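# Tuck chair under desk and park cart in bay

## Task

Roll the office chair fully beneath the desk so that it finishes upright with every wheel on the floor; bring the utility cart into the yellow-taped bay so that all four of its wheels sit inside the tape line and none rest on it; keep the desk close to its original spot, with its load still on top and nothing overhanging its edges; the robot must not tip over or finish leaning; at the end release whatever is held and move the robot away.

## Robot and tools

ROBOT. A TidyBot++: a wheeled base (0.54 m long, 0.50 m wide, 0.38 m tall) on four driven casters, carrying one seven-joint arm with a two-finger gripper. There is only one arm, so every arm command concerns it. The shoulder sits 0.12 m ahead of the base centre, 0.68 m up. Segments: upper arm 0.42 m, forearm 0.31 m, hand 0.31 m. At start the arm is folded with the hand pointing down; folded, it pokes up to 0.08 m beyond the base front and the elbow reaches about 1.15 m high. Cameras: base_camera (fixed on the base, looking forward) and wrist_camera (looks along the hand).

FRAMES. Base frame: origin on the floor below the base centre, x ahead, y to the left, z up, metres. hand_pose is reported in it: the point between the finger pads; the hand's z axis runs out along the fingers, its y axis is the closing direction. Odometry frame = base frame as it was at scene start; base_odometry counts wheel rotation only, so slip looks like travel and drift of a few cm and degrees builds up. Heading is in rad, left positive, -3.142 to 3.142. base_tilt is in degrees, forward and right positive, with about 1 degree of bias.

move. One action per call, built from base, joints, target and optional speeds; these run together. Extra keys: cameras (list of base_camera, wrist_camera or all; omitted or null = all, [] = none) and blocking (true/omitted: return after everything is still; false: return within about 0.5 s while motion continues; check with wait(0), line "earlier move").
- base: object of offsets relative to where the base is when the command starts, measured along its current axes: translate_m (forward +, metres, -2 to 2), strafe_m (left +, metres, -2 to 2), rotate_rad (counter-clockwise from above +, radians, -6.3 to 6.3). Translation and strafe together form one straight-line move.
- joints: absolute angles by name. joint_1_rad any angle (spins arm about vertical; positive = clockwise from above, opposite to heading); joint_2_rad -2.249 to 2.249 (0 = upper arm vertical, positive leans forward); joint_3_rad any angle; joint_4_rad -2.579 to 2.579 (elbow, 0 straight, negative folds forearm forward when joint_3_rad is 3.14); joint_5_rad any; joint_6_rad -2.099 to 2.099 (wrist); joint_7_rad any (hand roll; at 1.57 with hand down, fingers open left-right); gripper_pos 0 (open, ~85 mm gap) to 1 (closed). Unlimited joints go the short way round; for big turns send steps below half a revolution. Done tolerances: ±0.039 for joints 1-4, ±0.095 for 5-7, ±0.03 gripper.
- target: absolute hand pose, one list of 7 numbers [x, y, z, qw, qx, qy, qz], metres in the base frame, same convention as hand_pose. With target, joints may contain only gripper_pos. It usually lands within ~3 cm; fix it by adding (desired minus measured hand_pose) to the last target. Hold still by resending hand_target, not hand_pose. Unreachable poses wander up to 10 s and end time_out.
- speeds: top speeds for this action only: translate_m/strafe_m 0.05 to 0.5 m/s (give one key for a combined move), rotate_rad 0.1 to 1.57 rad/s.
Unknown keys make the call invalid; out-of-range values get it refused, and a refusal or an unplanned stop cancels the following move, wait and finished_scene calls in that reply.

wait(seconds 0 to 10, cameras) lets time pass without new commands and returns state and images. stop(cameras) brakes all running motions; they read "stopped" and may keep pressing on contacts. zoom_image(camera, region [x0, y0, x1, y1] pixels, max 504x504, origin top-left) enlarges part of a camera's latest picture. read_manual(section "licences") only returns licence text. finished_scene(scene: integer, current scene number) ends the scene irreversibly; the goal must hold with the robot gone.

RESULT LINES. move: "done" or the worst status. base_status, joint_status, hand_status: done, moving, off_target (resting short, may still push), stopped, contact_stop, time_out (base gives up after 14 s), not_followed (withheld by the self-collision check; "joint command not followed"/"pose unreachable" with a cause), torque_fault, limit_stop_at_motor_heat. Base "done" only means wheels turned the commanded amount. hand_target = where joint targets would place the hand. motor_effort: percent of max torque, positive toward higher joint values, bracket = peak in last action; noisy, with bias. gripper_pos at 1 "done" means empty; "off_target" means something is gripped. on_its_own lists uncommanded behaviour. "pictures" names the order of images. ARM HIT = hard contact with base or self. MOTOR HOT warns of heating (fault at 75 °C, arm sinks, 30-60 s pause). Torque fault freezes the arm for 10 s. Camera calibration lines follow OpenCV conventions.

CAUTIONS. No check keeps the arm off the base or furniture; it pushes without slowing. A hand caught above ~0.6 m while the base drives or turns, sideways swings with the arm extended, or pushing/pulling horizontally on a raised hand can tip the robot; retract or back off to right it. A blocked base shoves hard until it times out. Avoid dropping things, releasing moving objects, slamming or forcefully ramming the chair, cart or desk, and gripping hard on items still resting on something. Loads make the arm sag; never command a loaded joint to its current reading. Expect occasional brief tugs on held parts or nudges to loose items. Finish with the gripper open and the robot clear.

Each tool is called after "Call:" as name(argument=value, ...), one argument or row to a line, values as JSON.

## Session

Call:
move(
)

Scene clock: 0.00 s.
base_odometry: x=+0.000 y=+0.000 heading=+0.000
base_tilt: forward=+0.4 right=-0.8
base_status: not commanded
joint_positions: joint_1_rad=+0.010 joint_2_rad=-0.397 joint_3_rad=+3.172 joint_4_rad=-2.534 joint_5_rad=-0.017 joint_6_rad=-0.894 joint_7_rad=+1.587 gripper_pos=+0.000
joint_status: not commanded
motor_effort: joint_1_rad=-1 joint_2_rad=-1 joint_3_rad=-1 joint_4_rad=+15 joint_5_rad=+0 joint_6_rad=+2 joint_7_rad=+0
hand_pose: x=+0.2564 y=+0.0012 z=+0.5920 quat_wxyz=(-0.011, +0.998, -0.016, +0.056) (m; base frame)
hand_target: x=+0.2572 y=+0.0012 z=+0.5925 quat_wxyz=(-0.011, +0.998, -0.016, +0.056) (m; base frame)
hand_status: not commanded
pictures: base_camera, wrist_camera
camera_calibration:
wrist_camera: T_world_to_cam=[[-0.066575, -0.996263, -0.0550209, 0.0567666], [-0.99515, 0.0703009, -0.0688128, 0.347432], [0.0724237, 0.0501728, -0.996111, 0.707786], [0, 0, 0, 1]] pos_world=[0.298266, -0.00338193, 0.732064]

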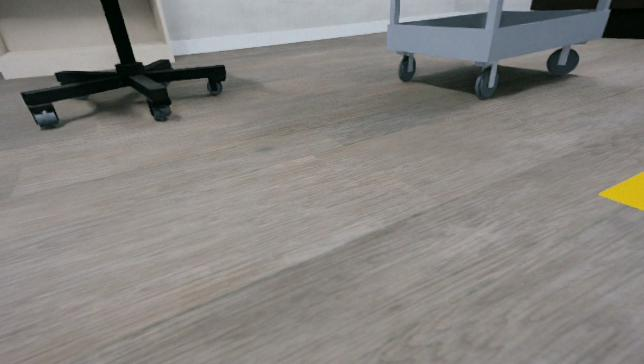

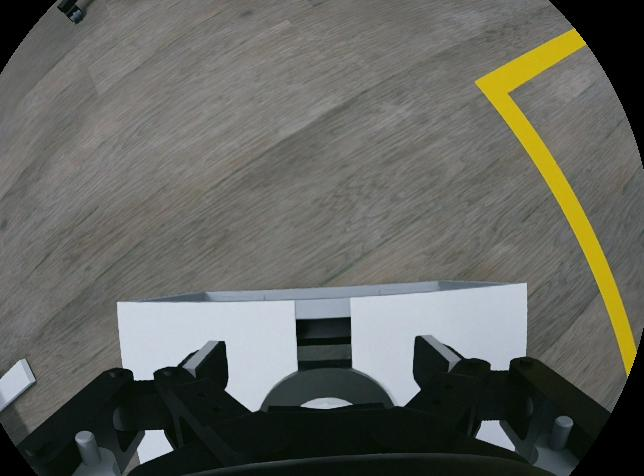

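Call:
move(
  joints={"joint_6_rad":0.25},
)

Call:
move(
  joints={"joint_1_rad":-1.0},
)

Call:
move(
  joints={"joint_1_rad":1.0},
)

Scene clock: 5.23 s.
move: done
base_odometry: x=+0.000 y=+0.000 heading=+0.000
base_tilt: forward=+0.4 right=-0.7
base_status: not commanded
joint_positions: joint_1_rad=+0.010 joint_2_rad=-0.397 joint_3_rad=+3.172 joint_4_rad=-2.535 joint_5_rad=-0.017 joint_6_rad=+0.222 joint_7_rad=+1.587 gripper_pos=+0.000
joint_status: all done
motor_effort: joint_1_rad=+0(1) joint_2_rad=-5(6) joint_3_rad=-1(1) joint_4_rad=+19(19) joint_5_rad=-1(1) joint_6_rad=+8(9) joint_7_rad=+0(1)
hand_pose: x=+0.5144 y=-0.0161 z=+0.7960 quat_wxyz=(+0.008, +0.818, -0.020, +0.575) (m; base frame)
hand_target: x=+0.5178 y=-0.0165 z=+0.8053 quat_wxyz=(+0.008, +0.809, -0.020, +0.587) (m; base frame)
hand_status: not commanded
pictures: base_camera, wrist_camera
camera_calibration:
wrist_camera: T_world_to_cam=[[-0.0291854, -0.997984, -0.0563496, 0.0496623], [-0.373862, 0.0631806, -0.92533, 0.9815], [0.927025, -0.00593914, -0.374953, -0.0417731], [0, 0, 0, 1]] pos_world=[0.40712, -0.0126977, 0.895347]

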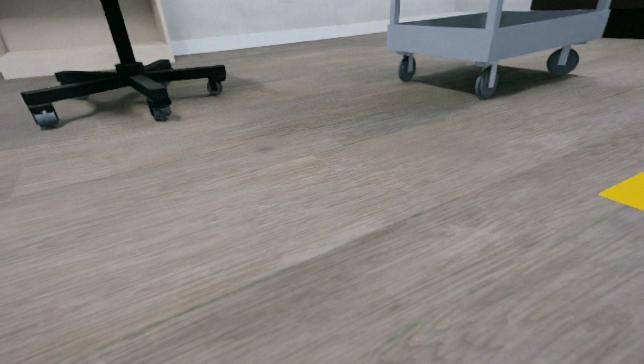

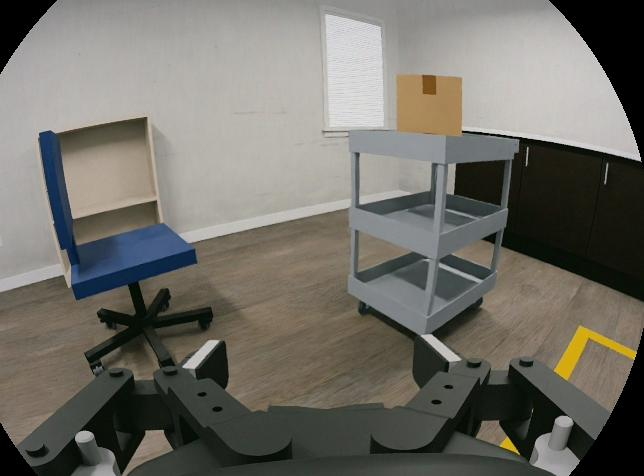

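Scene clock: 7.53 s.
move: done
base_odometry: x=+0.000 y=+0.000 heading=+0.000
base_tilt: forward=+0.4 right=-0.7
base_status: not commanded
joint_positions: joint_1_rad=-0.983 joint_2_rad=-0.397 joint_3_rad=+3.172 joint_4_rad=-2.535 joint_5_rad=-0.017 joint_6_rad=+0.222 joint_7_rad=+1.587 gripper_pos=+0.000
joint_status: all done
motor_effort: joint_1_rad=+0(2) joint_2_rad=-5(6) joint_3_rad=-1(1) joint_4_rad=+19(20) joint_5_rad=+1(1) joint_6_rad=+8(9) joint_7_rad=+0(1)
hand_pose: x=+0.3484 y=+0.3225 z=+0.7961 quat_wxyz=(-0.267, +0.728, +0.372, +0.510) (m; base frame)
hand_target: x=+0.3450 y=+0.3290 z=+0.8053 quat_wxyz=(-0.277, +0.718, +0.374, +0.518) (m; base frame)
hand_status: not commanded
pictures: base_camera, wrist_camera
camera_calibration:
wrist_camera: T_world_to_cam=[[0.820162, -0.56935, -0.0563421, -0.0514182], [-0.256837, -0.278394, -0.92549, 0.967678], [0.511243, 0.773523, -0.374558, 0.00733283], [0, 0, 0, 1]] pos_world=[0.286957, 0.234449, 0.895426]

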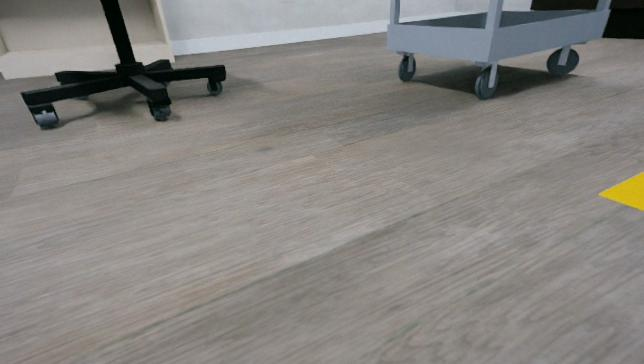

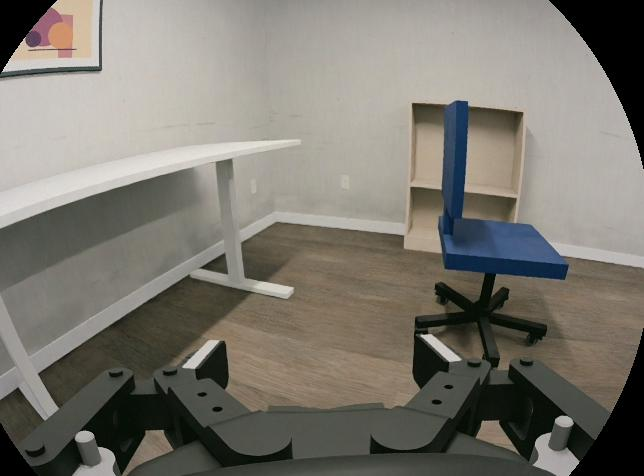

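Scene clock: 10.63 s.
move: done
base_odometry: x=+0.000 y=+0.000 heading=+0.000
base_tilt: forward=+0.4 right=-0.7
base_status: not commanded
joint_positions: joint_1_rad=+0.983 joint_2_rad=-0.397 joint_3_rad=+3.172 joint_4_rad=-2.535 joint_5_rad=-0.017 joint_6_rad=+0.223 joint_7_rad=+1.587 gripper_pos=+0.000
joint_status: all done
motor_effort: joint_1_rad=+0(2) joint_2_rad=-5(6) joint_3_rad=-1(1) joint_4_rad=+19(20) joint_5_rad=+0(1) joint_6_rad=+8(9) joint_7_rad=+0(1)
hand_pose: x=+0.3284 y=-0.3359 z=+0.7962 quat_wxyz=(+0.276, +0.713, -0.400, +0.505) (m; base frame)
hand_target: x=+0.3241 y=-0.3424 z=+0.8053 quat_wxyz=(+0.286, +0.702, -0.402, +0.513) (m; base frame)
hand_status: not commanded
pictures: base_camera, wrist_camera
camera_calibration:
wrist_camera: T_world_to_cam=[[-0.841143, -0.53787, -0.0563367, 0.146271], [-0.157951, 0.343959, -0.925604, 0.955985], [0.517232, -0.769668, -0.374276, 0.00635427], [0, 0, 0, 1]] pos_world=[0.270748, -0.245254, 0.895482]

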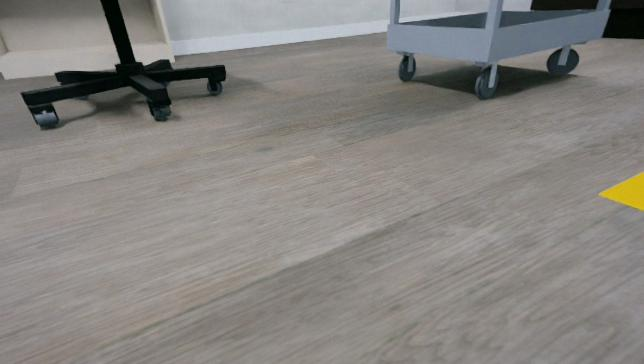

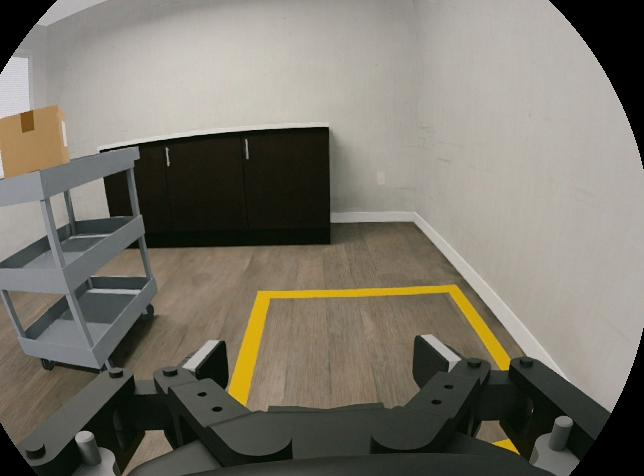

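Call:
move(
  base={"translate_m":0.40,"strafe_m":0.26,"rotate_rad":0.576},
  joints={"joint_1_rad":0,"joint_2_rad":0.2,"joint_4_rad":-2.4,"joint_6_rad":1.03},
)

Scene clock: 84.57 s.
move: done
base_odometry: x=+0.400 y=+0.260 heading=+0.577
base_tilt: forward=+0.4 right=-0.7
base_status: done
joint_positions: joint_1_rad=+0.015 joint_2_rad=+0.190 joint_3_rad=+3.172 joint_4_rad=-2.412 joint_5_rad=-0.017 joint_6_rad=+1.000 joint_7_rad=+1.587 gripper_pos=+0.000
joint_status: all done
motor_effort: joint_1_rad=+0(3) joint_2_rad=-22(24) joint_3_rad=-1(3) joint_4_rad=+13(20) joint_5_rad=+0(1) joint_6_rad=+9(10) joint_7_rad=+0(0)
hand_pose: x=+0.6707 y=-0.0266 z=+0.8157 quat_wxyz=(+0.025, +0.718, -0.016, +0.696) (m; base frame)
hand_target: x=+0.6759 y=-0.0186 z=+0.8250 quat_wxyz=(+0.020, +0.707, -0.011, +0.707) (m; base frame)
hand_status: not commanded
pictures: base_camera, wrist_camera
camera_calibration:
wrist_camera: T_world_to_cam=[[-0.0321527, -0.999128, -0.0266176, 0.0225722], [-0.0702644, 0.028825, -0.997112, 0.91286], [0.99701, -0.0301896, -0.07113, -0.47478], [0, 0, 0, 1]] pos_world=[0.538228, -0.0180941, 0.877054]

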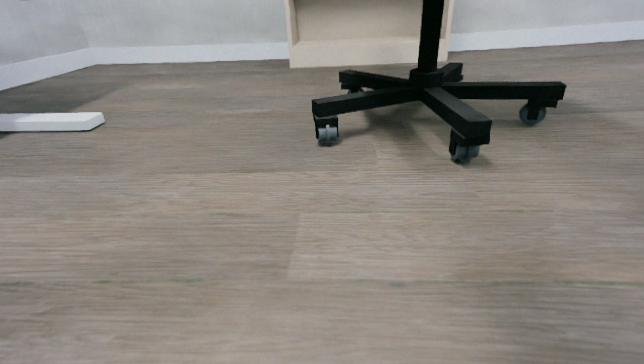

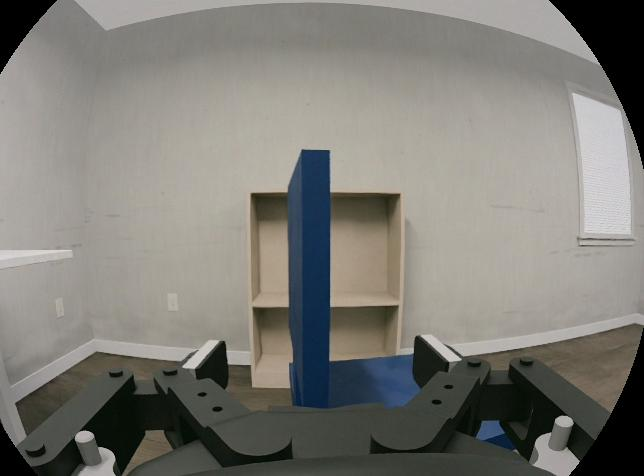

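Call:
move(
  base={"translate_m":0.33,"strafe_m":-0.018},
)

Scene clock: 91.37 s.
move: done
base_odometry: x=+0.686 y=+0.425 heading=+0.577
base_tilt: forward=+0.4 right=-0.7
base_status: done
joint_positions: joint_1_rad=+0.014 joint_2_rad=+0.198 joint_3_rad=+3.172 joint_4_rad=-2.406 joint_5_rad=-0.017 joint_6_rad=+1.005 joint_7_rad=+1.587 gripper_pos=+0.000
joint_status: not commanded
motor_effort: joint_1_rad=+0(1) joint_2_rad=-22(25) joint_3_rad=-1(1) joint_4_rad=+14(15) joint_5_rad=+0(1) joint_6_rad=+9(9) joint_7_rad=+0(0)
hand_pose: x=+0.6734 y=-0.0266 z=+0.8155 quat_wxyz=(+0.025, +0.717, -0.016, +0.697) (m; base frame)
hand_target: x=+0.6759 y=-0.0186 z=+0.8250 quat_wxyz=(+0.020, +0.707, -0.011, +0.707) (m; base frame)
hand_status: not commanded
pictures: base_camera, wrist_camera
camera_calibration:
wrist_camera: T_world_to_cam=[[-0.0318588, -0.999147, -0.026289, 0.0222254], [-0.0677208, 0.0283998, -0.9973, 0.911312], [0.997196, -0.0299925, -0.0685678, -0.479704], [0, 0, 0, 1]] pos_world=[0.540782, -0.0180622, 0.876543]

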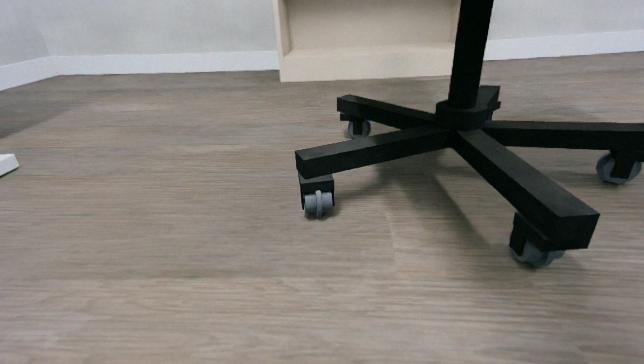

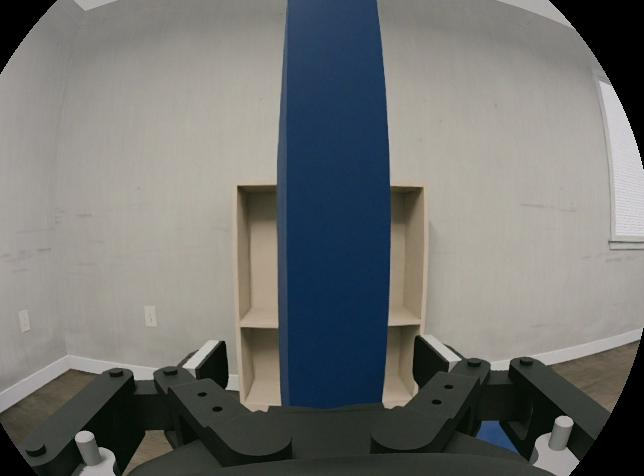

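Call:
move(
  base={"translate_m":0.025,"strafe_m":-0.006},
)

Call:
move(
  joints={"gripper_pos":0.6},
)

Scene clock: 95.97 s.
move: done
base_odometry: x=+0.711 y=+0.434 heading=+0.578
base_tilt: forward=+0.4 right=-0.7
base_status: done
joint_positions: joint_1_rad=+0.014 joint_2_rad=+0.202 joint_3_rad=+3.172 joint_4_rad=-2.404 joint_5_rad=-0.017 joint_6_rad=+1.005 joint_7_rad=+1.587 gripper_pos=+0.000
joint_status: not commanded
motor_effort: joint_1_rad=+0(1) joint_2_rad=-23(25) joint_3_rad=-1(1) joint_4_rad=+14(15) joint_5_rad=+0(1) joint_6_rad=+9(9) joint_7_rad=+0(0)
hand_pose: x=+0.6748 y=-0.0264 z=+0.8146 quat_wxyz=(+0.025, +0.717, -0.016, +0.696) (m; base frame)
hand_target: x=+0.6759 y=-0.0186 z=+0.8250 quat_wxyz=(+0.020, +0.707, -0.011, +0.707) (m; base frame)
hand_status: not commanded
pictures: base_camera, wrist_camera
camera_calibration:
wrist_camera: T_world_to_cam=[[-0.0314609, -0.999162, -0.0261802, 0.022081], [-0.0688429, 0.0282972, -0.997226, 0.9112], [0.997131, -0.0295713, -0.0696755, -0.480122], [0, 0, 0, 1]] pos_world=[0.542169, -0.0179197, 0.875798]

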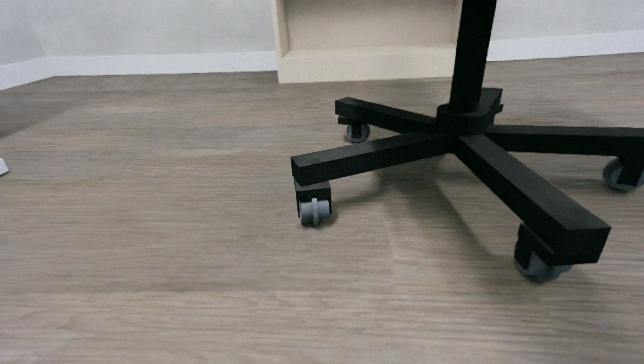

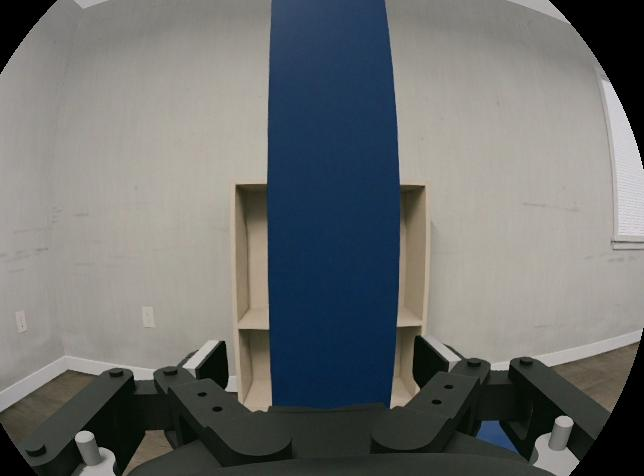

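Scene clock: 96.90 s.
move: off_target
base_odometry: x=+0.711 y=+0.434 heading=+0.578
base_tilt: forward=+0.4 right=-0.8
base_status: not commanded
joint_positions: joint_1_rad=-0.004 joint_2_rad=+0.217 joint_3_rad=+3.165 joint_4_rad=-2.385 joint_5_rad=-0.012 joint_6_rad=+1.006 joint_7_rad=+1.573 gripper_pos=+0.564
joint_status: gripper_pos off_target (ended at +0.564, target +0.600)
motor_effort: joint_1_rad=+1(4) joint_2_rad=-26(29) joint_3_rad=+1(4) joint_4_rad=+11(15) joint_5_rad=+0(6) joint_6_rad=+10(11) joint_7_rad=+4(5)
hand_pose: x=+0.6825 y=-0.0120 z=+0.8150 quat_wxyz=(+0.011, +0.716, -0.010, +0.698) (m; base frame)
hand_target: x=+0.6759 y=-0.0186 z=+0.8250 quat_wxyz=(+0.020, +0.707, -0.011, +0.707) (m; base frame)
hand_status: not commanded
pictures: base_camera, wrist_camera
camera_calibration:
wrist_camera: T_world_to_cam=[[-0.00335753, -0.999278, -0.037848, 0.027057], [-0.065244, 0.0379865, -0.997146, 0.909301], [0.997864, -0.000878589, -0.0653244, -0.491041], [0, 0, 0, 1]] pos_world=[0.549409, -0.00793509, 0.875653]

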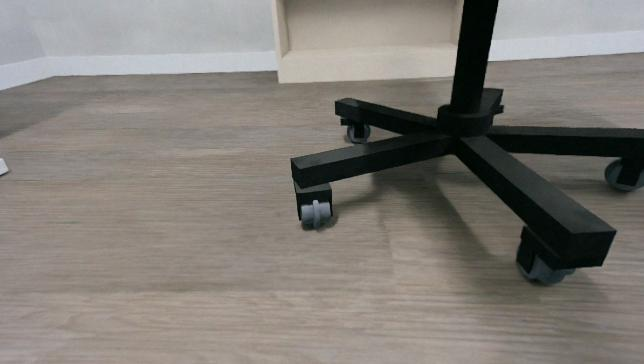

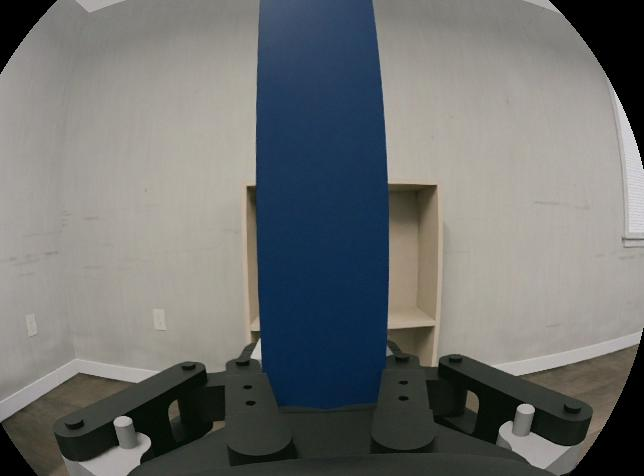

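Call:
move(
  base={"translate_m":-0.9},
  speeds={"translate_m":0.25},
)

Call:
move(
  base={"rotate_rad":0.5,"strafe_m":-0.45,"translate_m":0.1},
  speeds={"rotate_rad":0.2,"translate_m":0.17},
)

Scene clock: 104.97 s.
move: done
base_odometry: x=-0.043 y=-0.058 heading=+0.578
base_tilt: forward=+0.4 right=-0.8
base_status: done
joint_positions: joint_1_rad=-0.046 joint_2_rad=+0.202 joint_3_rad=+3.138 joint_4_rad=-2.411 joint_5_rad=-0.004 joint_6_rad=+1.017 joint_7_rad=+1.573 gripper_pos=+0.567
joint_status: not commanded
motor_effort: joint_1_rad=+10(11) joint_2_rad=-22(37) joint_3_rad=+9(11) joint_4_rad=+16(17) joint_5_rad=-6(10) joint_6_rad=+9(13) joint_7_rad=+5(5)
hand_pose: x=+0.6723 y=+0.0279 z=+0.8145 quat_wxyz=(-0.016, +0.716, +0.017, +0.698) (m; base frame)
hand_target: x=+0.6759 y=-0.0186 z=+0.8250 quat_wxyz=(+0.020, +0.707, -0.011, +0.707) (m; base frame)
hand_status: not commanded
pictures: base_camera, wrist_camera
camera_calibration:
wrist_camera: T_world_to_cam=[[0.0727539, -0.996565, -0.039561, 0.0170518], [-0.0682928, 0.0345951, -0.997065, 0.908743], [0.995009, 0.0752422, -0.0655413, -0.480961], [0, 0, 0, 1]] pos_world=[0.539381, 0.0217437, 0.875227]

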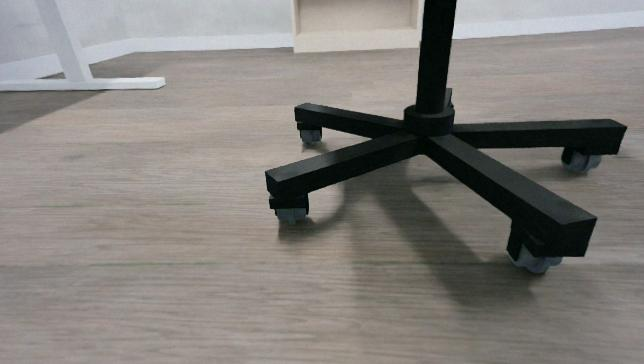

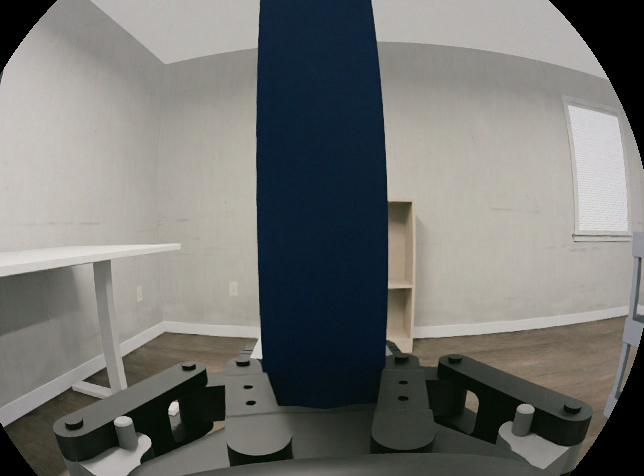

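Scene clock: 108.30 s.
move: done
base_odometry: x=+0.286 y=-0.380 heading=+1.079
base_tilt: forward=+0.4 right=-0.7
base_status: done
joint_positions: joint_1_rad=-0.046 joint_2_rad=+0.195 joint_3_rad=+3.131 joint_4_rad=-2.420 joint_5_rad=+0.006 joint_6_rad=+1.019 joint_7_rad=+1.572 gripper_pos=+0.569
joint_status: not commanded
motor_effort: joint_1_rad=+8(10) joint_2_rad=-24(25) joint_3_rad=+7(9) joint_4_rad=+16(20) joint_5_rad=-4(7) joint_6_rad=+10(11) joint_7_rad=+7(8)
hand_pose: x=+0.6685 y=+0.0338 z=+0.8147 quat_wxyz=(-0.021, +0.716, +0.023, +0.698) (m; base frame)
hand_target: x=+0.6759 y=-0.0186 z=+0.8250 quat_wxyz=(+0.020, +0.707, -0.011, +0.707) (m; base frame)
hand_status: not commanded
pictures: base_camera, wrist_camera
camera_calibration:
wrist_camera: T_world_to_cam=[[0.0876569, -0.995454, -0.0372512, 0.0112921], [-0.0689331, 0.0312439, -0.997132, 0.909059], [0.993763, 0.0899733, -0.065881, -0.476936], [0, 0, 0, 1]] pos_world=[0.535635, 0.0257497, 0.875451]

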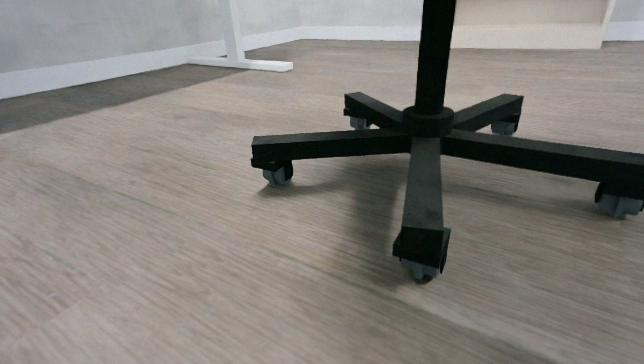

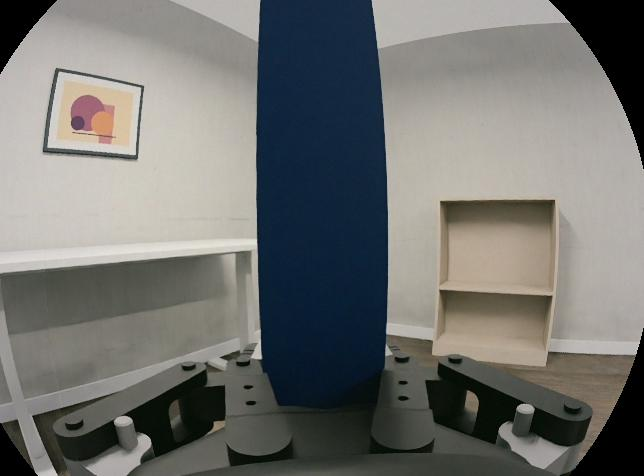

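Call:
move(
  base={"rotate_rad":0.75,"strafe_m":-0.296,"translate_m":0.05},
  speeds={"rotate_rad":0.25,"strafe_m":0.1},
  cameras=[],
)

Call:
move(
  base={"rotate_rad":0.75,"strafe_m":-0.72,"translate_m":0.27},
  speeds={"rotate_rad":0.22,"strafe_m":0.22},
)

Call:
move(
  base={"rotate_rad":0.6,"strafe_m":-0.69,"translate_m":-0.05},
  speeds={"rotate_rad":0.2,"strafe_m":0.22},
)

Call:
move(
  base={"rotate_rad":0.54,"strafe_m":-0.545,"translate_m":-0.15},
  speeds={"rotate_rad":0.2,"strafe_m":0.2},
)

Scene clock: 124.77 s.
move: done
base_odometry: x=+0.571 y=-0.476 heading=+1.829
base_tilt: forward=+0.4 right=-0.7
base_status: done
joint_positions: joint_1_rad=+0.057 joint_2_rad=+0.193 joint_3_rad=+3.232 joint_4_rad=-2.425 joint_5_rad=-0.090 joint_6_rad=+1.022 joint_7_rad=+1.582 gripper_pos=+0.571
joint_status: not commanded
motor_effort: joint_1_rad=-9(24) joint_2_rad=-22(23) joint_3_rad=-8(23) joint_4_rad=+16(20) joint_5_rad=+6(21) joint_6_rad=+9(11) joint_7_rad=-4(7)
hand_pose: x=+0.6594 y=-0.0997 z=+0.8148 quat_wxyz=(+0.072, +0.711, -0.085, +0.695) (m; base frame)
hand_target: x=+0.6759 y=-0.0186 z=+0.8250 quat_wxyz=(+0.020, +0.707, -0.011, +0.707) (m; base frame)
hand_status: not commanded
pictures: none
No camera images: "cameras" was empty.

Scene clock: 129.00 s.
move: done
base_odometry: x=+1.198 y=-0.031 heading=+2.580
base_tilt: forward=+0.4 right=-0.8
base_status: done
joint_positions: joint_1_rad=-0.023 joint_2_rad=+0.193 joint_3_rad=+3.156 joint_4_rad=-2.430 joint_5_rad=-0.038 joint_6_rad=+1.030 joint_7_rad=+1.583 gripper_pos=+0.571
joint_status: not commanded
motor_effort: joint_1_rad=+4(13) joint_2_rad=-23(24) joint_3_rad=+4(13) joint_4_rad=+16(26) joint_5_rad=-1(14) joint_6_rad=+12(13) joint_7_rad=+6(7)
hand_pose: x=+0.6669 y=-0.0032 z=+0.8150 quat_wxyz=(+0.007, +0.715, -0.010, +0.699) (m; base frame)
hand_target: x=+0.6759 y=-0.0186 z=+0.8250 quat_wxyz=(+0.020, +0.707, -0.011, +0.707) (m; base frame)
hand_status: not commanded
pictures: base_camera, wrist_camera
camera_calibration:
wrist_camera: T_world_to_cam=[[0.00313669, -0.99905, -0.0434755, 0.0360556], [-0.0619079, 0.0431983, -0.997147, 0.905758], [0.998077, 0.00581922, -0.0617135, -0.478558], [0, 0, 0, 1]] pos_world=[0.533599, -0.000320993, 0.875207]

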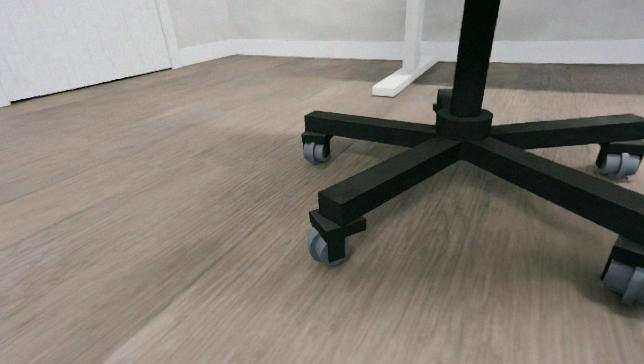

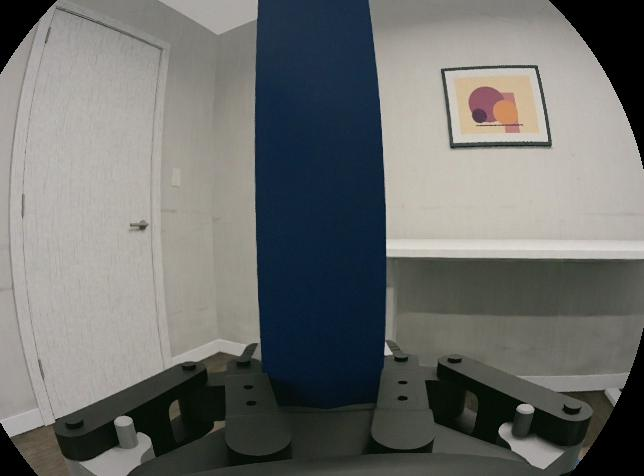

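Scene clock: 132.90 s.
move: done
base_odometry: x=+1.608 y=+0.526 heading=-3.103
base_tilt: forward=+0.4 right=-0.8
base_status: done
joint_positions: joint_1_rad=-0.034 joint_2_rad=+0.218 joint_3_rad=+3.141 joint_4_rad=-2.400 joint_5_rad=-0.001 joint_6_rad=+1.030 joint_7_rad=+1.579 gripper_pos=+0.572
joint_status: not commanded
motor_effort: joint_1_rad=+5(10) joint_2_rad=-24(33) joint_3_rad=+5(9) joint_4_rad=+14(21) joint_5_rad=-2(10) joint_6_rad=+10(14) joint_7_rad=+6(8)
hand_pose: x=+0.6781 y=+0.0205 z=+0.8153 quat_wxyz=(-0.009, +0.713, +0.015, +0.701) (m; base frame)
hand_target: x=+0.6759 y=-0.0186 z=+0.8250 quat_wxyz=(+0.020, +0.707, -0.011, +0.707) (m; base frame)
hand_status: not commanded
pictures: base_camera, wrist_camera
camera_calibration:
wrist_camera: T_world_to_cam=[[0.0602868, -0.997685, -0.0314769, 0.0111055], [-0.0587201, 0.0279349, -0.997884, 0.904456], [0.996452, 0.0620075, -0.0569001, -0.493834], [0, 0, 0, 1]] pos_world=[0.544522, 0.0164353, 0.874792]

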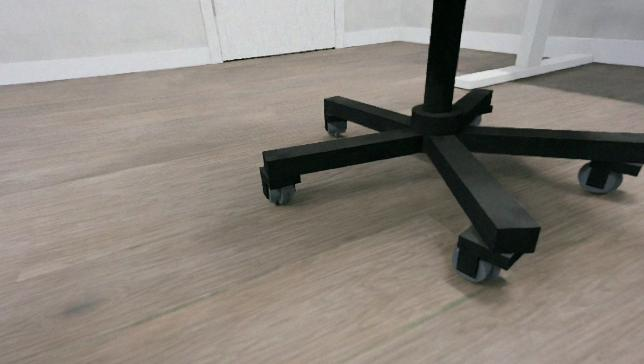

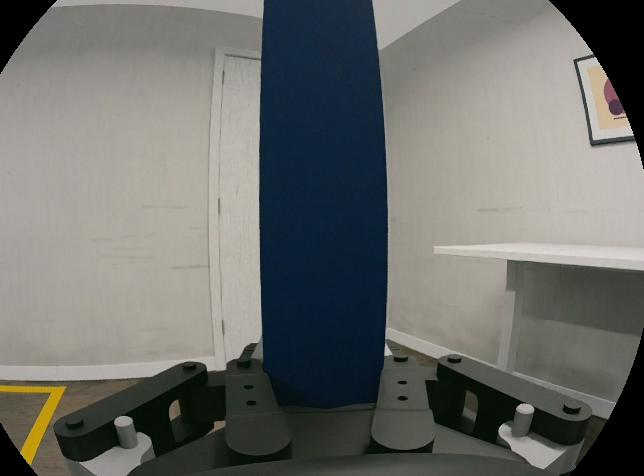

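Scene clock: 136.47 s.
move: done
base_odometry: x=+1.737 y=+1.077 heading=-2.562
base_tilt: forward=+0.4 right=-0.7
base_status: done
joint_positions: joint_1_rad=-0.026 joint_2_rad=+0.221 joint_3_rad=+3.150 joint_4_rad=-2.396 joint_5_rad=-0.005 joint_6_rad=+1.030 joint_7_rad=+1.579 gripper_pos=+0.572
joint_status: not commanded
motor_effort: joint_1_rad=+6(6) joint_2_rad=-24(31) joint_3_rad=+5(6) joint_4_rad=+14(16) joint_5_rad=-3(7) joint_6_rad=+10(13) joint_7_rad=+7(8)
hand_pose: x=+0.6798 y=+0.0101 z=+0.8153 quat_wxyz=(-0.002, +0.713, +0.008, +0.701) (m; base frame)
hand_target: x=+0.6759 y=-0.0186 z=+0.8250 quat_wxyz=(+0.020, +0.707, -0.011, +0.707) (m; base frame)
hand_status: not commanded
pictures: base_camera, wrist_camera
camera_calibration:
wrist_camera: T_world_to_cam=[[0.0398524, -0.998714, -0.0313317, 0.0144218], [-0.0574777, 0.0290134, -0.997925, 0.904049], [0.997551, 0.0415706, -0.0562476, -0.495983], [0, 0, 0, 1]] pos_world=[0.546157, 0.00879207, 0.874727]

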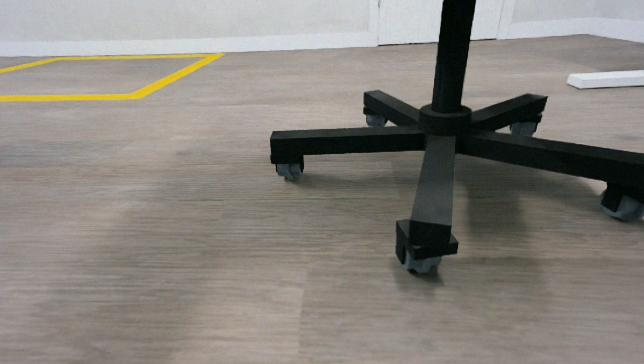

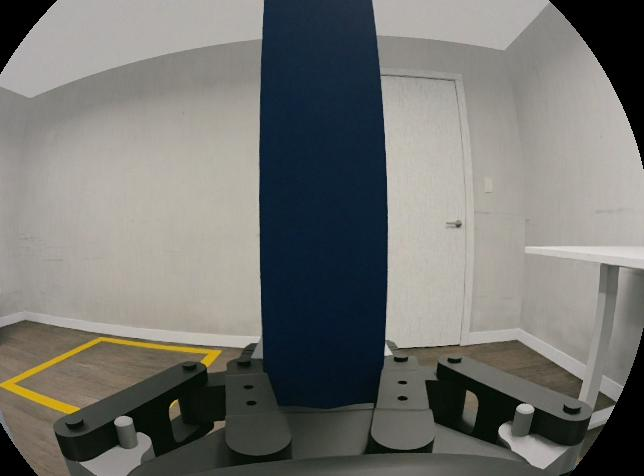

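Call:
move(
  base={"strafe_m":-0.4},
  speeds={"strafe_m":0.15},
)

Call:
wait(
  seconds=1,
  cameras=[],
)

Call:
move(
  joints={"gripper_pos":0},
  cameras=[],
)

Call:
move(
  base={"translate_m":-0.25},
)

Scene clock: 150.63 s.
move: done
base_odometry: x=+1.518 y=+1.412 heading=-2.563
base_tilt: forward=+0.4 right=-0.7
base_status: done
joint_positions: joint_1_rad=-0.050 joint_2_rad=+0.210 joint_3_rad=+3.114 joint_4_rad=-2.408 joint_5_rad=+0.043 joint_6_rad=+1.030 joint_7_rad=+1.567 gripper_pos=+0.572
joint_status: not commanded
motor_effort: joint_1_rad=+6(23) joint_2_rad=-27(28) joint_3_rad=+6(21) joint_4_rad=+13(19) joint_5_rad=-3(18) joint_6_rad=+11(11) joint_7_rad=+9(10)
hand_pose: x=+0.6720 y=+0.0547 z=+0.8155 quat_wxyz=(-0.036, +0.712, +0.045, +0.700) (m; base frame)
hand_target: x=+0.6759 y=-0.0186 z=+0.8250 quat_wxyz=(+0.020, +0.707, -0.011, +0.707) (m; base frame)
hand_status: not commanded
pictures: base_camera, wrist_camera
camera_calibration:
wrist_camera: T_world_to_cam=[[0.140059, -0.989757, -0.0276398, -0.0114952], [-0.0614563, 0.0191713, -0.997926, 0.905732], [0.988234, 0.141467, -0.0581417, -0.487645], [0, 0, 0, 1]] pos_world=[0.539181, 0.040244, 0.875183]

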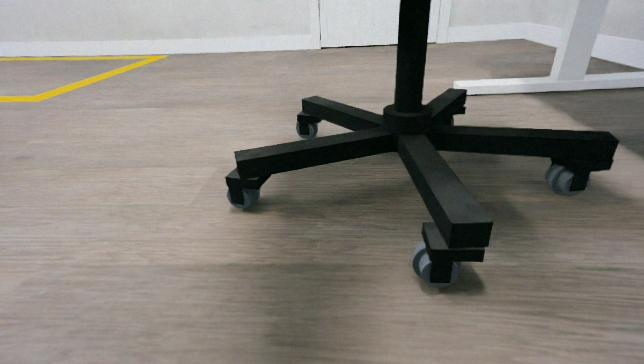

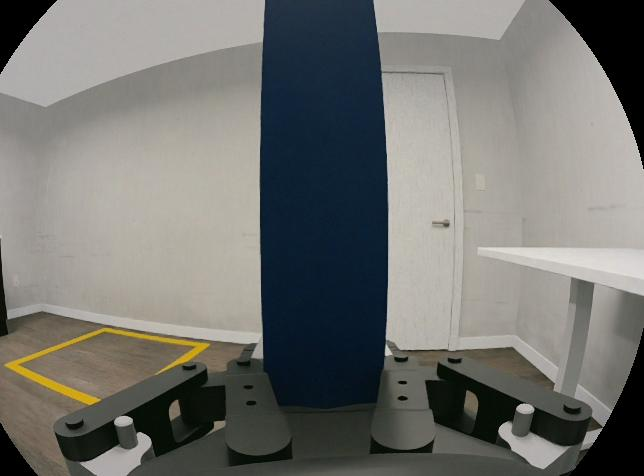

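Scene clock: 151.63 s.
base_odometry: x=+1.518 y=+1.412 heading=-2.563
base_tilt: forward=+0.4 right=-0.7
base_status: done
joint_positions: joint_1_rad=-0.050 joint_2_rad=+0.210 joint_3_rad=+3.114 joint_4_rad=-2.408 joint_5_rad=+0.043 joint_6_rad=+1.030 joint_7_rad=+1.567 gripper_pos=+0.572
joint_status: not commanded
motor_effort: joint_1_rad=+6(23) joint_2_rad=-27(28) joint_3_rad=+6(21) joint_4_rad=+12(19) joint_5_rad=-3(18) joint_6_rad=+11(11) joint_7_rad=+9(10)
hand_pose: x=+0.6720 y=+0.0547 z=+0.8155 quat_wxyz=(-0.036, +0.712, +0.045, +0.700) (m; base frame)
hand_target: x=+0.6759 y=-0.0186 z=+0.8250 quat_wxyz=(+0.020, +0.707, -0.011, +0.707) (m; base frame)
hand_status: not commanded
wait: 1.00 s; at rest by 0.27 s
pictures: none
No camera images: "cameras" was empty.

Scene clock: 152.50 s.
move: done
base_odometry: x=+1.518 y=+1.412 heading=-2.563
base_tilt: forward=+0.4 right=-0.7
base_status: not commanded
joint_positions: joint_1_rad=-0.024 joint_2_rad=+0.208 joint_3_rad=+3.142 joint_4_rad=-2.408 joint_5_rad=+0.036 joint_6_rad=+1.030 joint_7_rad=+1.592 gripper_pos=+0.000
joint_status: all done
motor_effort: joint_1_rad=+2(6) joint_2_rad=-22(27) joint_3_rad=+1(6) joint_4_rad=+14(16) joint_5_rad=-2(4) joint_6_rad=+8(11) joint_7_rad=+0(9)
hand_pose: x=+0.6744 y=+0.0244 z=+0.8167 quat_wxyz=(-0.005, +0.712, +0.034, +0.702) (m; base frame)
hand_target: x=+0.6759 y=-0.0186 z=+0.8250 quat_wxyz=(+0.020, +0.707, -0.011, +0.707) (m; base frame)
hand_status: not commanded
pictures: none
No camera images: "cameras" was empty.

Scene clock: 154.17 s.
move: done
base_odometry: x=+1.727 y=+1.548 heading=-2.562
base_tilt: forward=+0.4 right=-0.7
base_status: done
joint_positions: joint_1_rad=-0.016 joint_2_rad=+0.204 joint_3_rad=+3.148 joint_4_rad=-2.406 joint_5_rad=+0.031 joint_6_rad=+1.030 joint_7_rad=+1.592 gripper_pos=+0.000
joint_status: not commanded
motor_effort: joint_1_rad=+0(2) joint_2_rad=-22(26) joint_3_rad=-1(1) joint_4_rad=+13(16) joint_5_rad=-1(2) joint_6_rad=+9(10) joint_7_rad=+0(1)
hand_pose: x=+0.6747 y=+0.0150 z=+0.8196 quat_wxyz=(+0.001, +0.710, +0.026, +0.704) (m; base frame)
hand_target: x=+0.6759 y=-0.0186 z=+0.8250 quat_wxyz=(+0.020, +0.707, -0.011, +0.707) (m; base frame)
hand_status: not commanded
pictures: base_camera, wrist_camera
camera_calibration:
wrist_camera: T_world_to_cam=[[0.0627418, -0.99803, -0.000731751, -0.0209136], [-0.050944, -0.00247039, -0.998698, 0.904625], [0.996729, 0.0626974, -0.0509986, -0.494903], [0, 0, 0, 1]] pos_world=[0.540681, 0.0123915, 0.878193]

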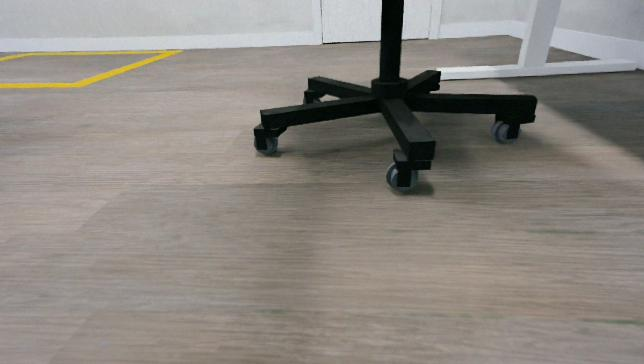

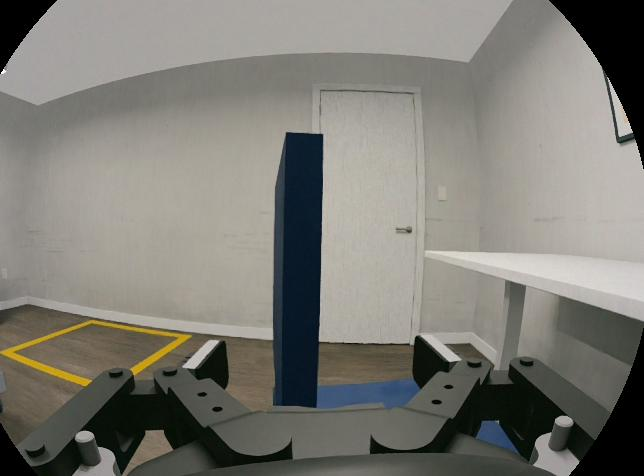

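Call:
move(
  base={"strafe_m":0.85,"rotate_rad":-1.575},
  joints={"joint_1_rad":0,"joint_2_rad":0.5,"joint_3_rad":3.142,"joint_4_rad":-2.5,"joint_5_rad":0,"joint_6_rad":1.4,"gripper_pos":1},
  cameras=[],
)

Call:
move(
  base={"strafe_m":1.15},
)

Scene clock: 167.57 s.
move: done
base_odometry: x=+2.192 y=+0.837 heading=+2.146
base_tilt: forward=+0.4 right=-0.7
base_status: done
joint_positions: joint_1_rad=+0.009 joint_2_rad=+0.498 joint_3_rad=+3.150 joint_4_rad=-2.504 joint_5_rad=+0.017 joint_6_rad=+1.376 joint_7_rad=+1.592 gripper_pos=+0.999
joint_status: all done
motor_effort: joint_1_rad=-1(17) joint_2_rad=-27(37) joint_3_rad=-1(11) joint_4_rad=+8(15) joint_5_rad=+1(6) joint_6_rad=+9(12) joint_7_rad=+0(1)
hand_pose: x=+0.6745 y=-0.0023 z=+0.7228 quat_wxyz=(+0.009, +0.726, +0.010, +0.687) (m; base frame)
hand_target: x=+0.6763 y=+0.0012 z=+0.7308 quat_wxyz=(+0.006, +0.717, +0.006, +0.697) (m; base frame)
hand_status: not commanded
pictures: none
No camera images: "cameras" was empty.

Scene clock: 170.87 s.
move: done
base_odometry: x=+1.228 y=+0.211 heading=+2.146
base_tilt: forward=+0.4 right=-0.7
base_status: done
joint_positions: joint_1_rad=+0.003 joint_2_rad=+0.498 joint_3_rad=+3.150 joint_4_rad=-2.504 joint_5_rad=+0.017 joint_6_rad=+1.376 joint_7_rad=+1.592 gripper_pos=+0.999
joint_status: not commanded
motor_effort: joint_1_rad=-1(3) joint_2_rad=-27(27) joint_3_rad=-1(3) joint_4_rad=+8(8) joint_5_rad=+0(1) joint_6_rad=+9(10) joint_7_rad=+0(1)
hand_pose: x=+0.6745 y=+0.0010 z=+0.7230 quat_wxyz=(+0.007, +0.726, +0.012, +0.687) (m; base frame)
hand_target: x=+0.6763 y=+0.0012 z=+0.7308 quat_wxyz=(+0.006, +0.717, +0.006, +0.697) (m; base frame)
hand_status: not commanded
pictures: base_camera, wrist_camera
camera_calibration:
wrist_camera: T_world_to_cam=[[0.0322477, -0.999399, -0.0126924, -0.00572853], [-0.0962303, 0.0095354, -0.995313, 0.836117], [0.994837, 0.0333179, -0.095865, -0.465014], [0, 0, 0, 1]] pos_world=[0.543257, 0.00179549, 0.787547]

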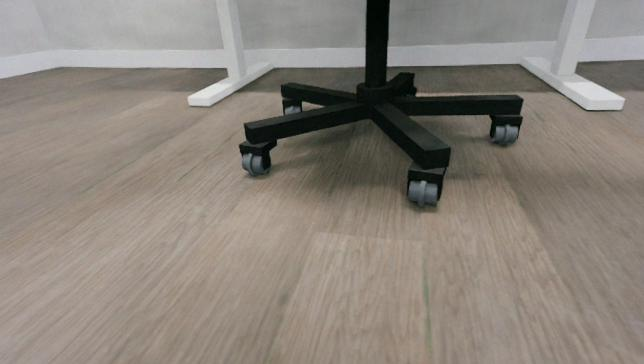

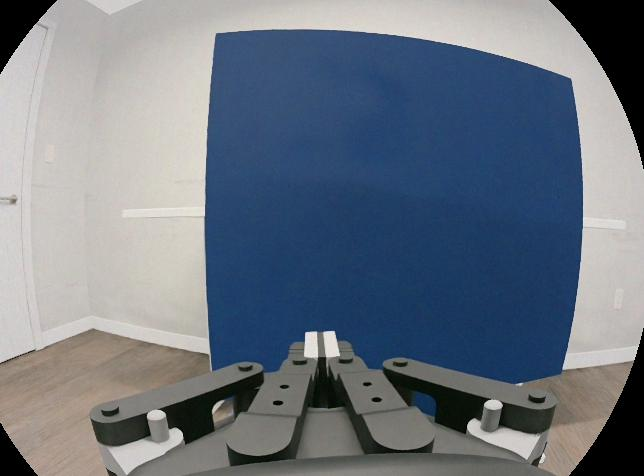

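Call:
move(
  base={"translate_m":0.42,"strafe_m":-0.05},
  speeds={"translate_m":0.12},
)

Scene clock: 179.97 s.
move: done
base_odometry: x=+1.041 y=+0.591 heading=+2.146
base_tilt: forward=+0.4 right=-0.8
base_status: done
joint_positions: joint_1_rad=-0.004 joint_2_rad=+0.498 joint_3_rad=+3.148 joint_4_rad=-2.510 joint_5_rad=+0.017 joint_6_rad=+1.384 joint_7_rad=+1.592 gripper_pos=+0.999
joint_status: not commanded
motor_effort: joint_1_rad=+0(3) joint_2_rad=-26(28) joint_3_rad=-1(2) joint_4_rad=+9(17) joint_5_rad=+0(4) joint_6_rad=+9(10) joint_7_rad=+0(1)
hand_pose: x=+0.6728 y=+0.0056 z=+0.7236 quat_wxyz=(+0.004, +0.725, +0.015, +0.688) (m; base frame)
hand_target: x=+0.6763 y=+0.0012 z=+0.7308 quat_wxyz=(+0.006, +0.717, +0.006, +0.697) (m; base frame)
hand_status: not commanded
pictures: base_camera, wrist_camera
camera_calibration:
wrist_camera: T_world_to_cam=[[0.0406955, -0.999076, -0.013804, -0.00591853], [-0.0936082, 0.00994241, -0.995559, 0.834993], [0.994777, 0.0418069, -0.0931171, -0.465358], [0, 0, 0, 1]] pos_world=[0.541331, 0.00524028, 0.787871]

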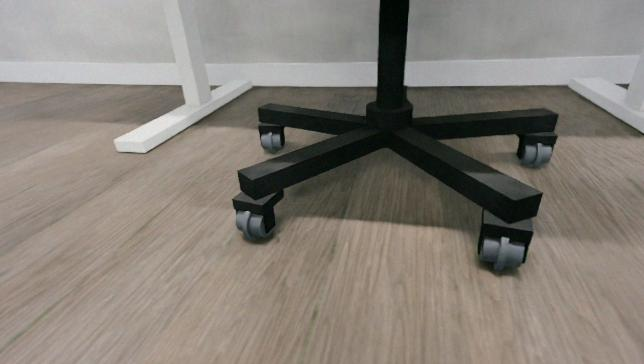

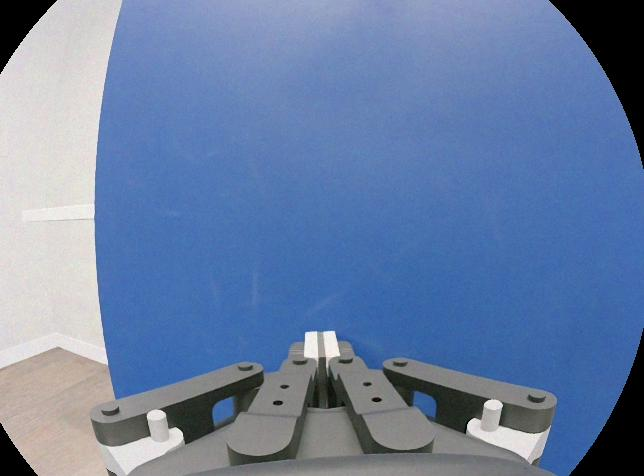

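Call:
move(
  base={"translate_m":-0.06},
  cameras=[],
)

Call:
move(
  base={"strafe_m":-0.13},
)

Call:
move(
  base={"translate_m":0.12},
  speeds={"translate_m":0.1},
)

Scene clock: 185.70 s.
move: done
base_odometry: x=+1.074 y=+0.540 heading=+2.146
base_tilt: forward=+0.4 right=-0.7
base_status: done
joint_positions: joint_1_rad=-0.004 joint_2_rad=+0.498 joint_3_rad=+3.148 joint_4_rad=-2.505 joint_5_rad=+0.017 joint_6_rad=+1.384 joint_7_rad=+1.592 gripper_pos=+0.999
joint_status: not commanded
motor_effort: joint_1_rad=-1(1) joint_2_rad=-27(29) joint_3_rad=-1(2) joint_4_rad=+7(9) joint_5_rad=+0(1) joint_6_rad=+9(10) joint_7_rad=+0(1)
hand_pose: x=+0.6744 y=+0.0056 z=+0.7251 quat_wxyz=(+0.004, +0.724, +0.015, +0.690) (m; base frame)
hand_target: x=+0.6763 y=+0.0012 z=+0.7308 quat_wxyz=(+0.006, +0.717, +0.006, +0.697) (m; base frame)
hand_status: not commanded
pictures: none
No camera images: "cameras" was empty.

Scene clock: 187.00 s.
move: done
base_odometry: x=+1.183 y=+0.611 heading=+2.146
base_tilt: forward=+0.4 right=-0.8
base_status: done
joint_positions: joint_1_rad=+0.004 joint_2_rad=+0.498 joint_3_rad=+3.148 joint_4_rad=-2.505 joint_5_rad=+0.017 joint_6_rad=+1.384 joint_7_rad=+1.592 gripper_pos=+0.999
joint_status: not commanded
motor_effort: joint_1_rad=-1(4) joint_2_rad=-27(28) joint_3_rad=-1(3) joint_4_rad=+8(8) joint_5_rad=+0(1) joint_6_rad=+9(9) joint_7_rad=+0(0)
hand_pose: x=+0.6744 y=+0.0012 z=+0.7251 quat_wxyz=(+0.007, +0.724, +0.012, +0.690) (m; base frame)
hand_target: x=+0.6763 y=+0.0012 z=+0.7308 quat_wxyz=(+0.006, +0.717, +0.006, +0.697) (m; base frame)
hand_status: not commanded
pictures: base_camera, wrist_camera
camera_calibration:
wrist_camera: T_world_to_cam=[[0.0329178, -0.999365, -0.0136595, -0.00518491], [-0.0892257, 0.0106739, -0.995954, 0.833925], [0.995467, 0.0340034, -0.0888176, -0.470265], [0, 0, 0, 1]] pos_world=[0.542712, 0.0019078, 0.788712]

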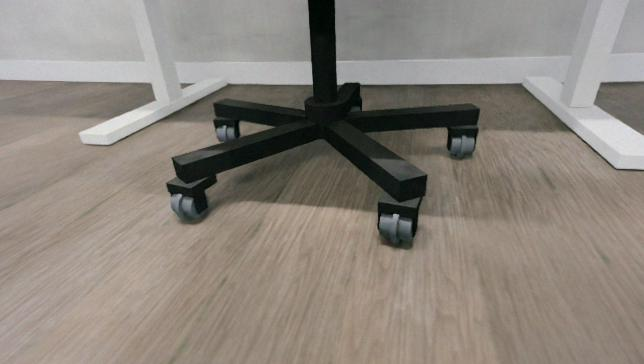

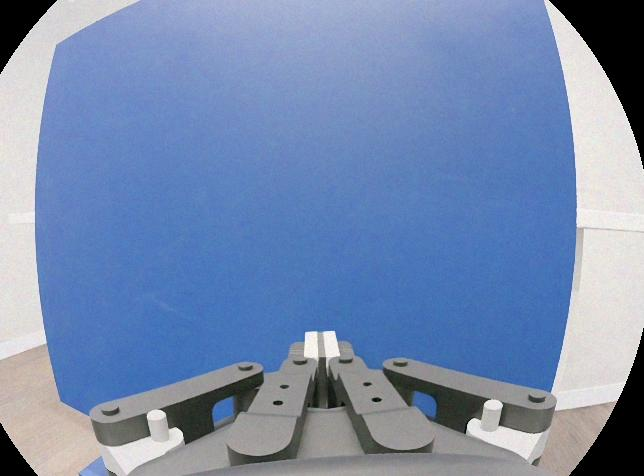

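Scene clock: 188.77 s.
move: done
base_odometry: x=+1.118 y=+0.712 heading=+2.146
base_tilt: forward=+0.4 right=-0.7
base_status: done
joint_positions: joint_1_rad=+0.004 joint_2_rad=+0.497 joint_3_rad=+3.148 joint_4_rad=-2.511 joint_5_rad=+0.017 joint_6_rad=+1.388 joint_7_rad=+1.592 gripper_pos=+0.999
joint_status: not commanded
motor_effort: joint_1_rad=+0(1) joint_2_rad=-27(28) joint_3_rad=-1(2) joint_4_rad=+8(21) joint_5_rad=+0(2) joint_6_rad=+9(10) joint_7_rad=+0(1)
hand_pose: x=+0.6723 y=+0.0015 z=+0.7244 quat_wxyz=(+0.007, +0.724, +0.012, +0.689) (m; base frame)
hand_target: x=+0.6763 y=+0.0012 z=+0.7308 quat_wxyz=(+0.006, +0.717, +0.006, +0.697) (m; base frame)
hand_status: not commanded
pictures: base_camera, wrist_camera
camera_calibration:
wrist_camera: T_world_to_cam=[[0.0333473, -0.999348, -0.0138601, -0.00499911], [-0.0911257, 0.0107698, -0.995781, 0.83425], [0.995281, 0.0344696, -0.0907072, -0.466768], [0, 0, 0, 1]] pos_world=[0.540754, 0.00210872, 0.788322]

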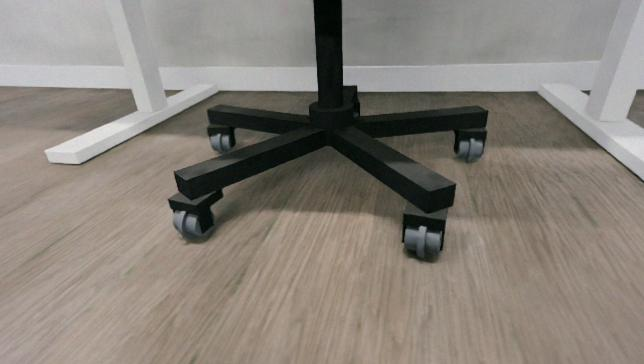

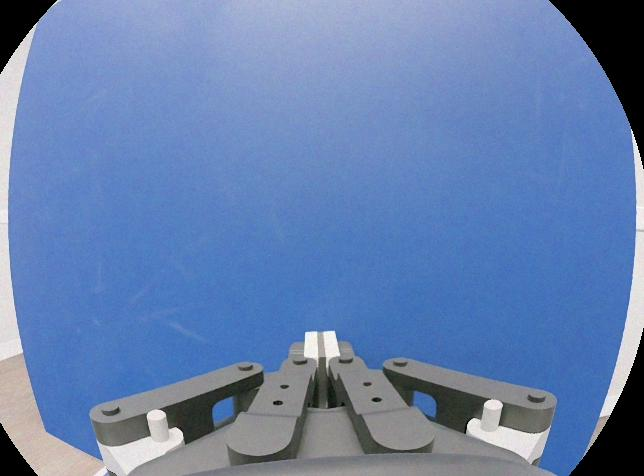

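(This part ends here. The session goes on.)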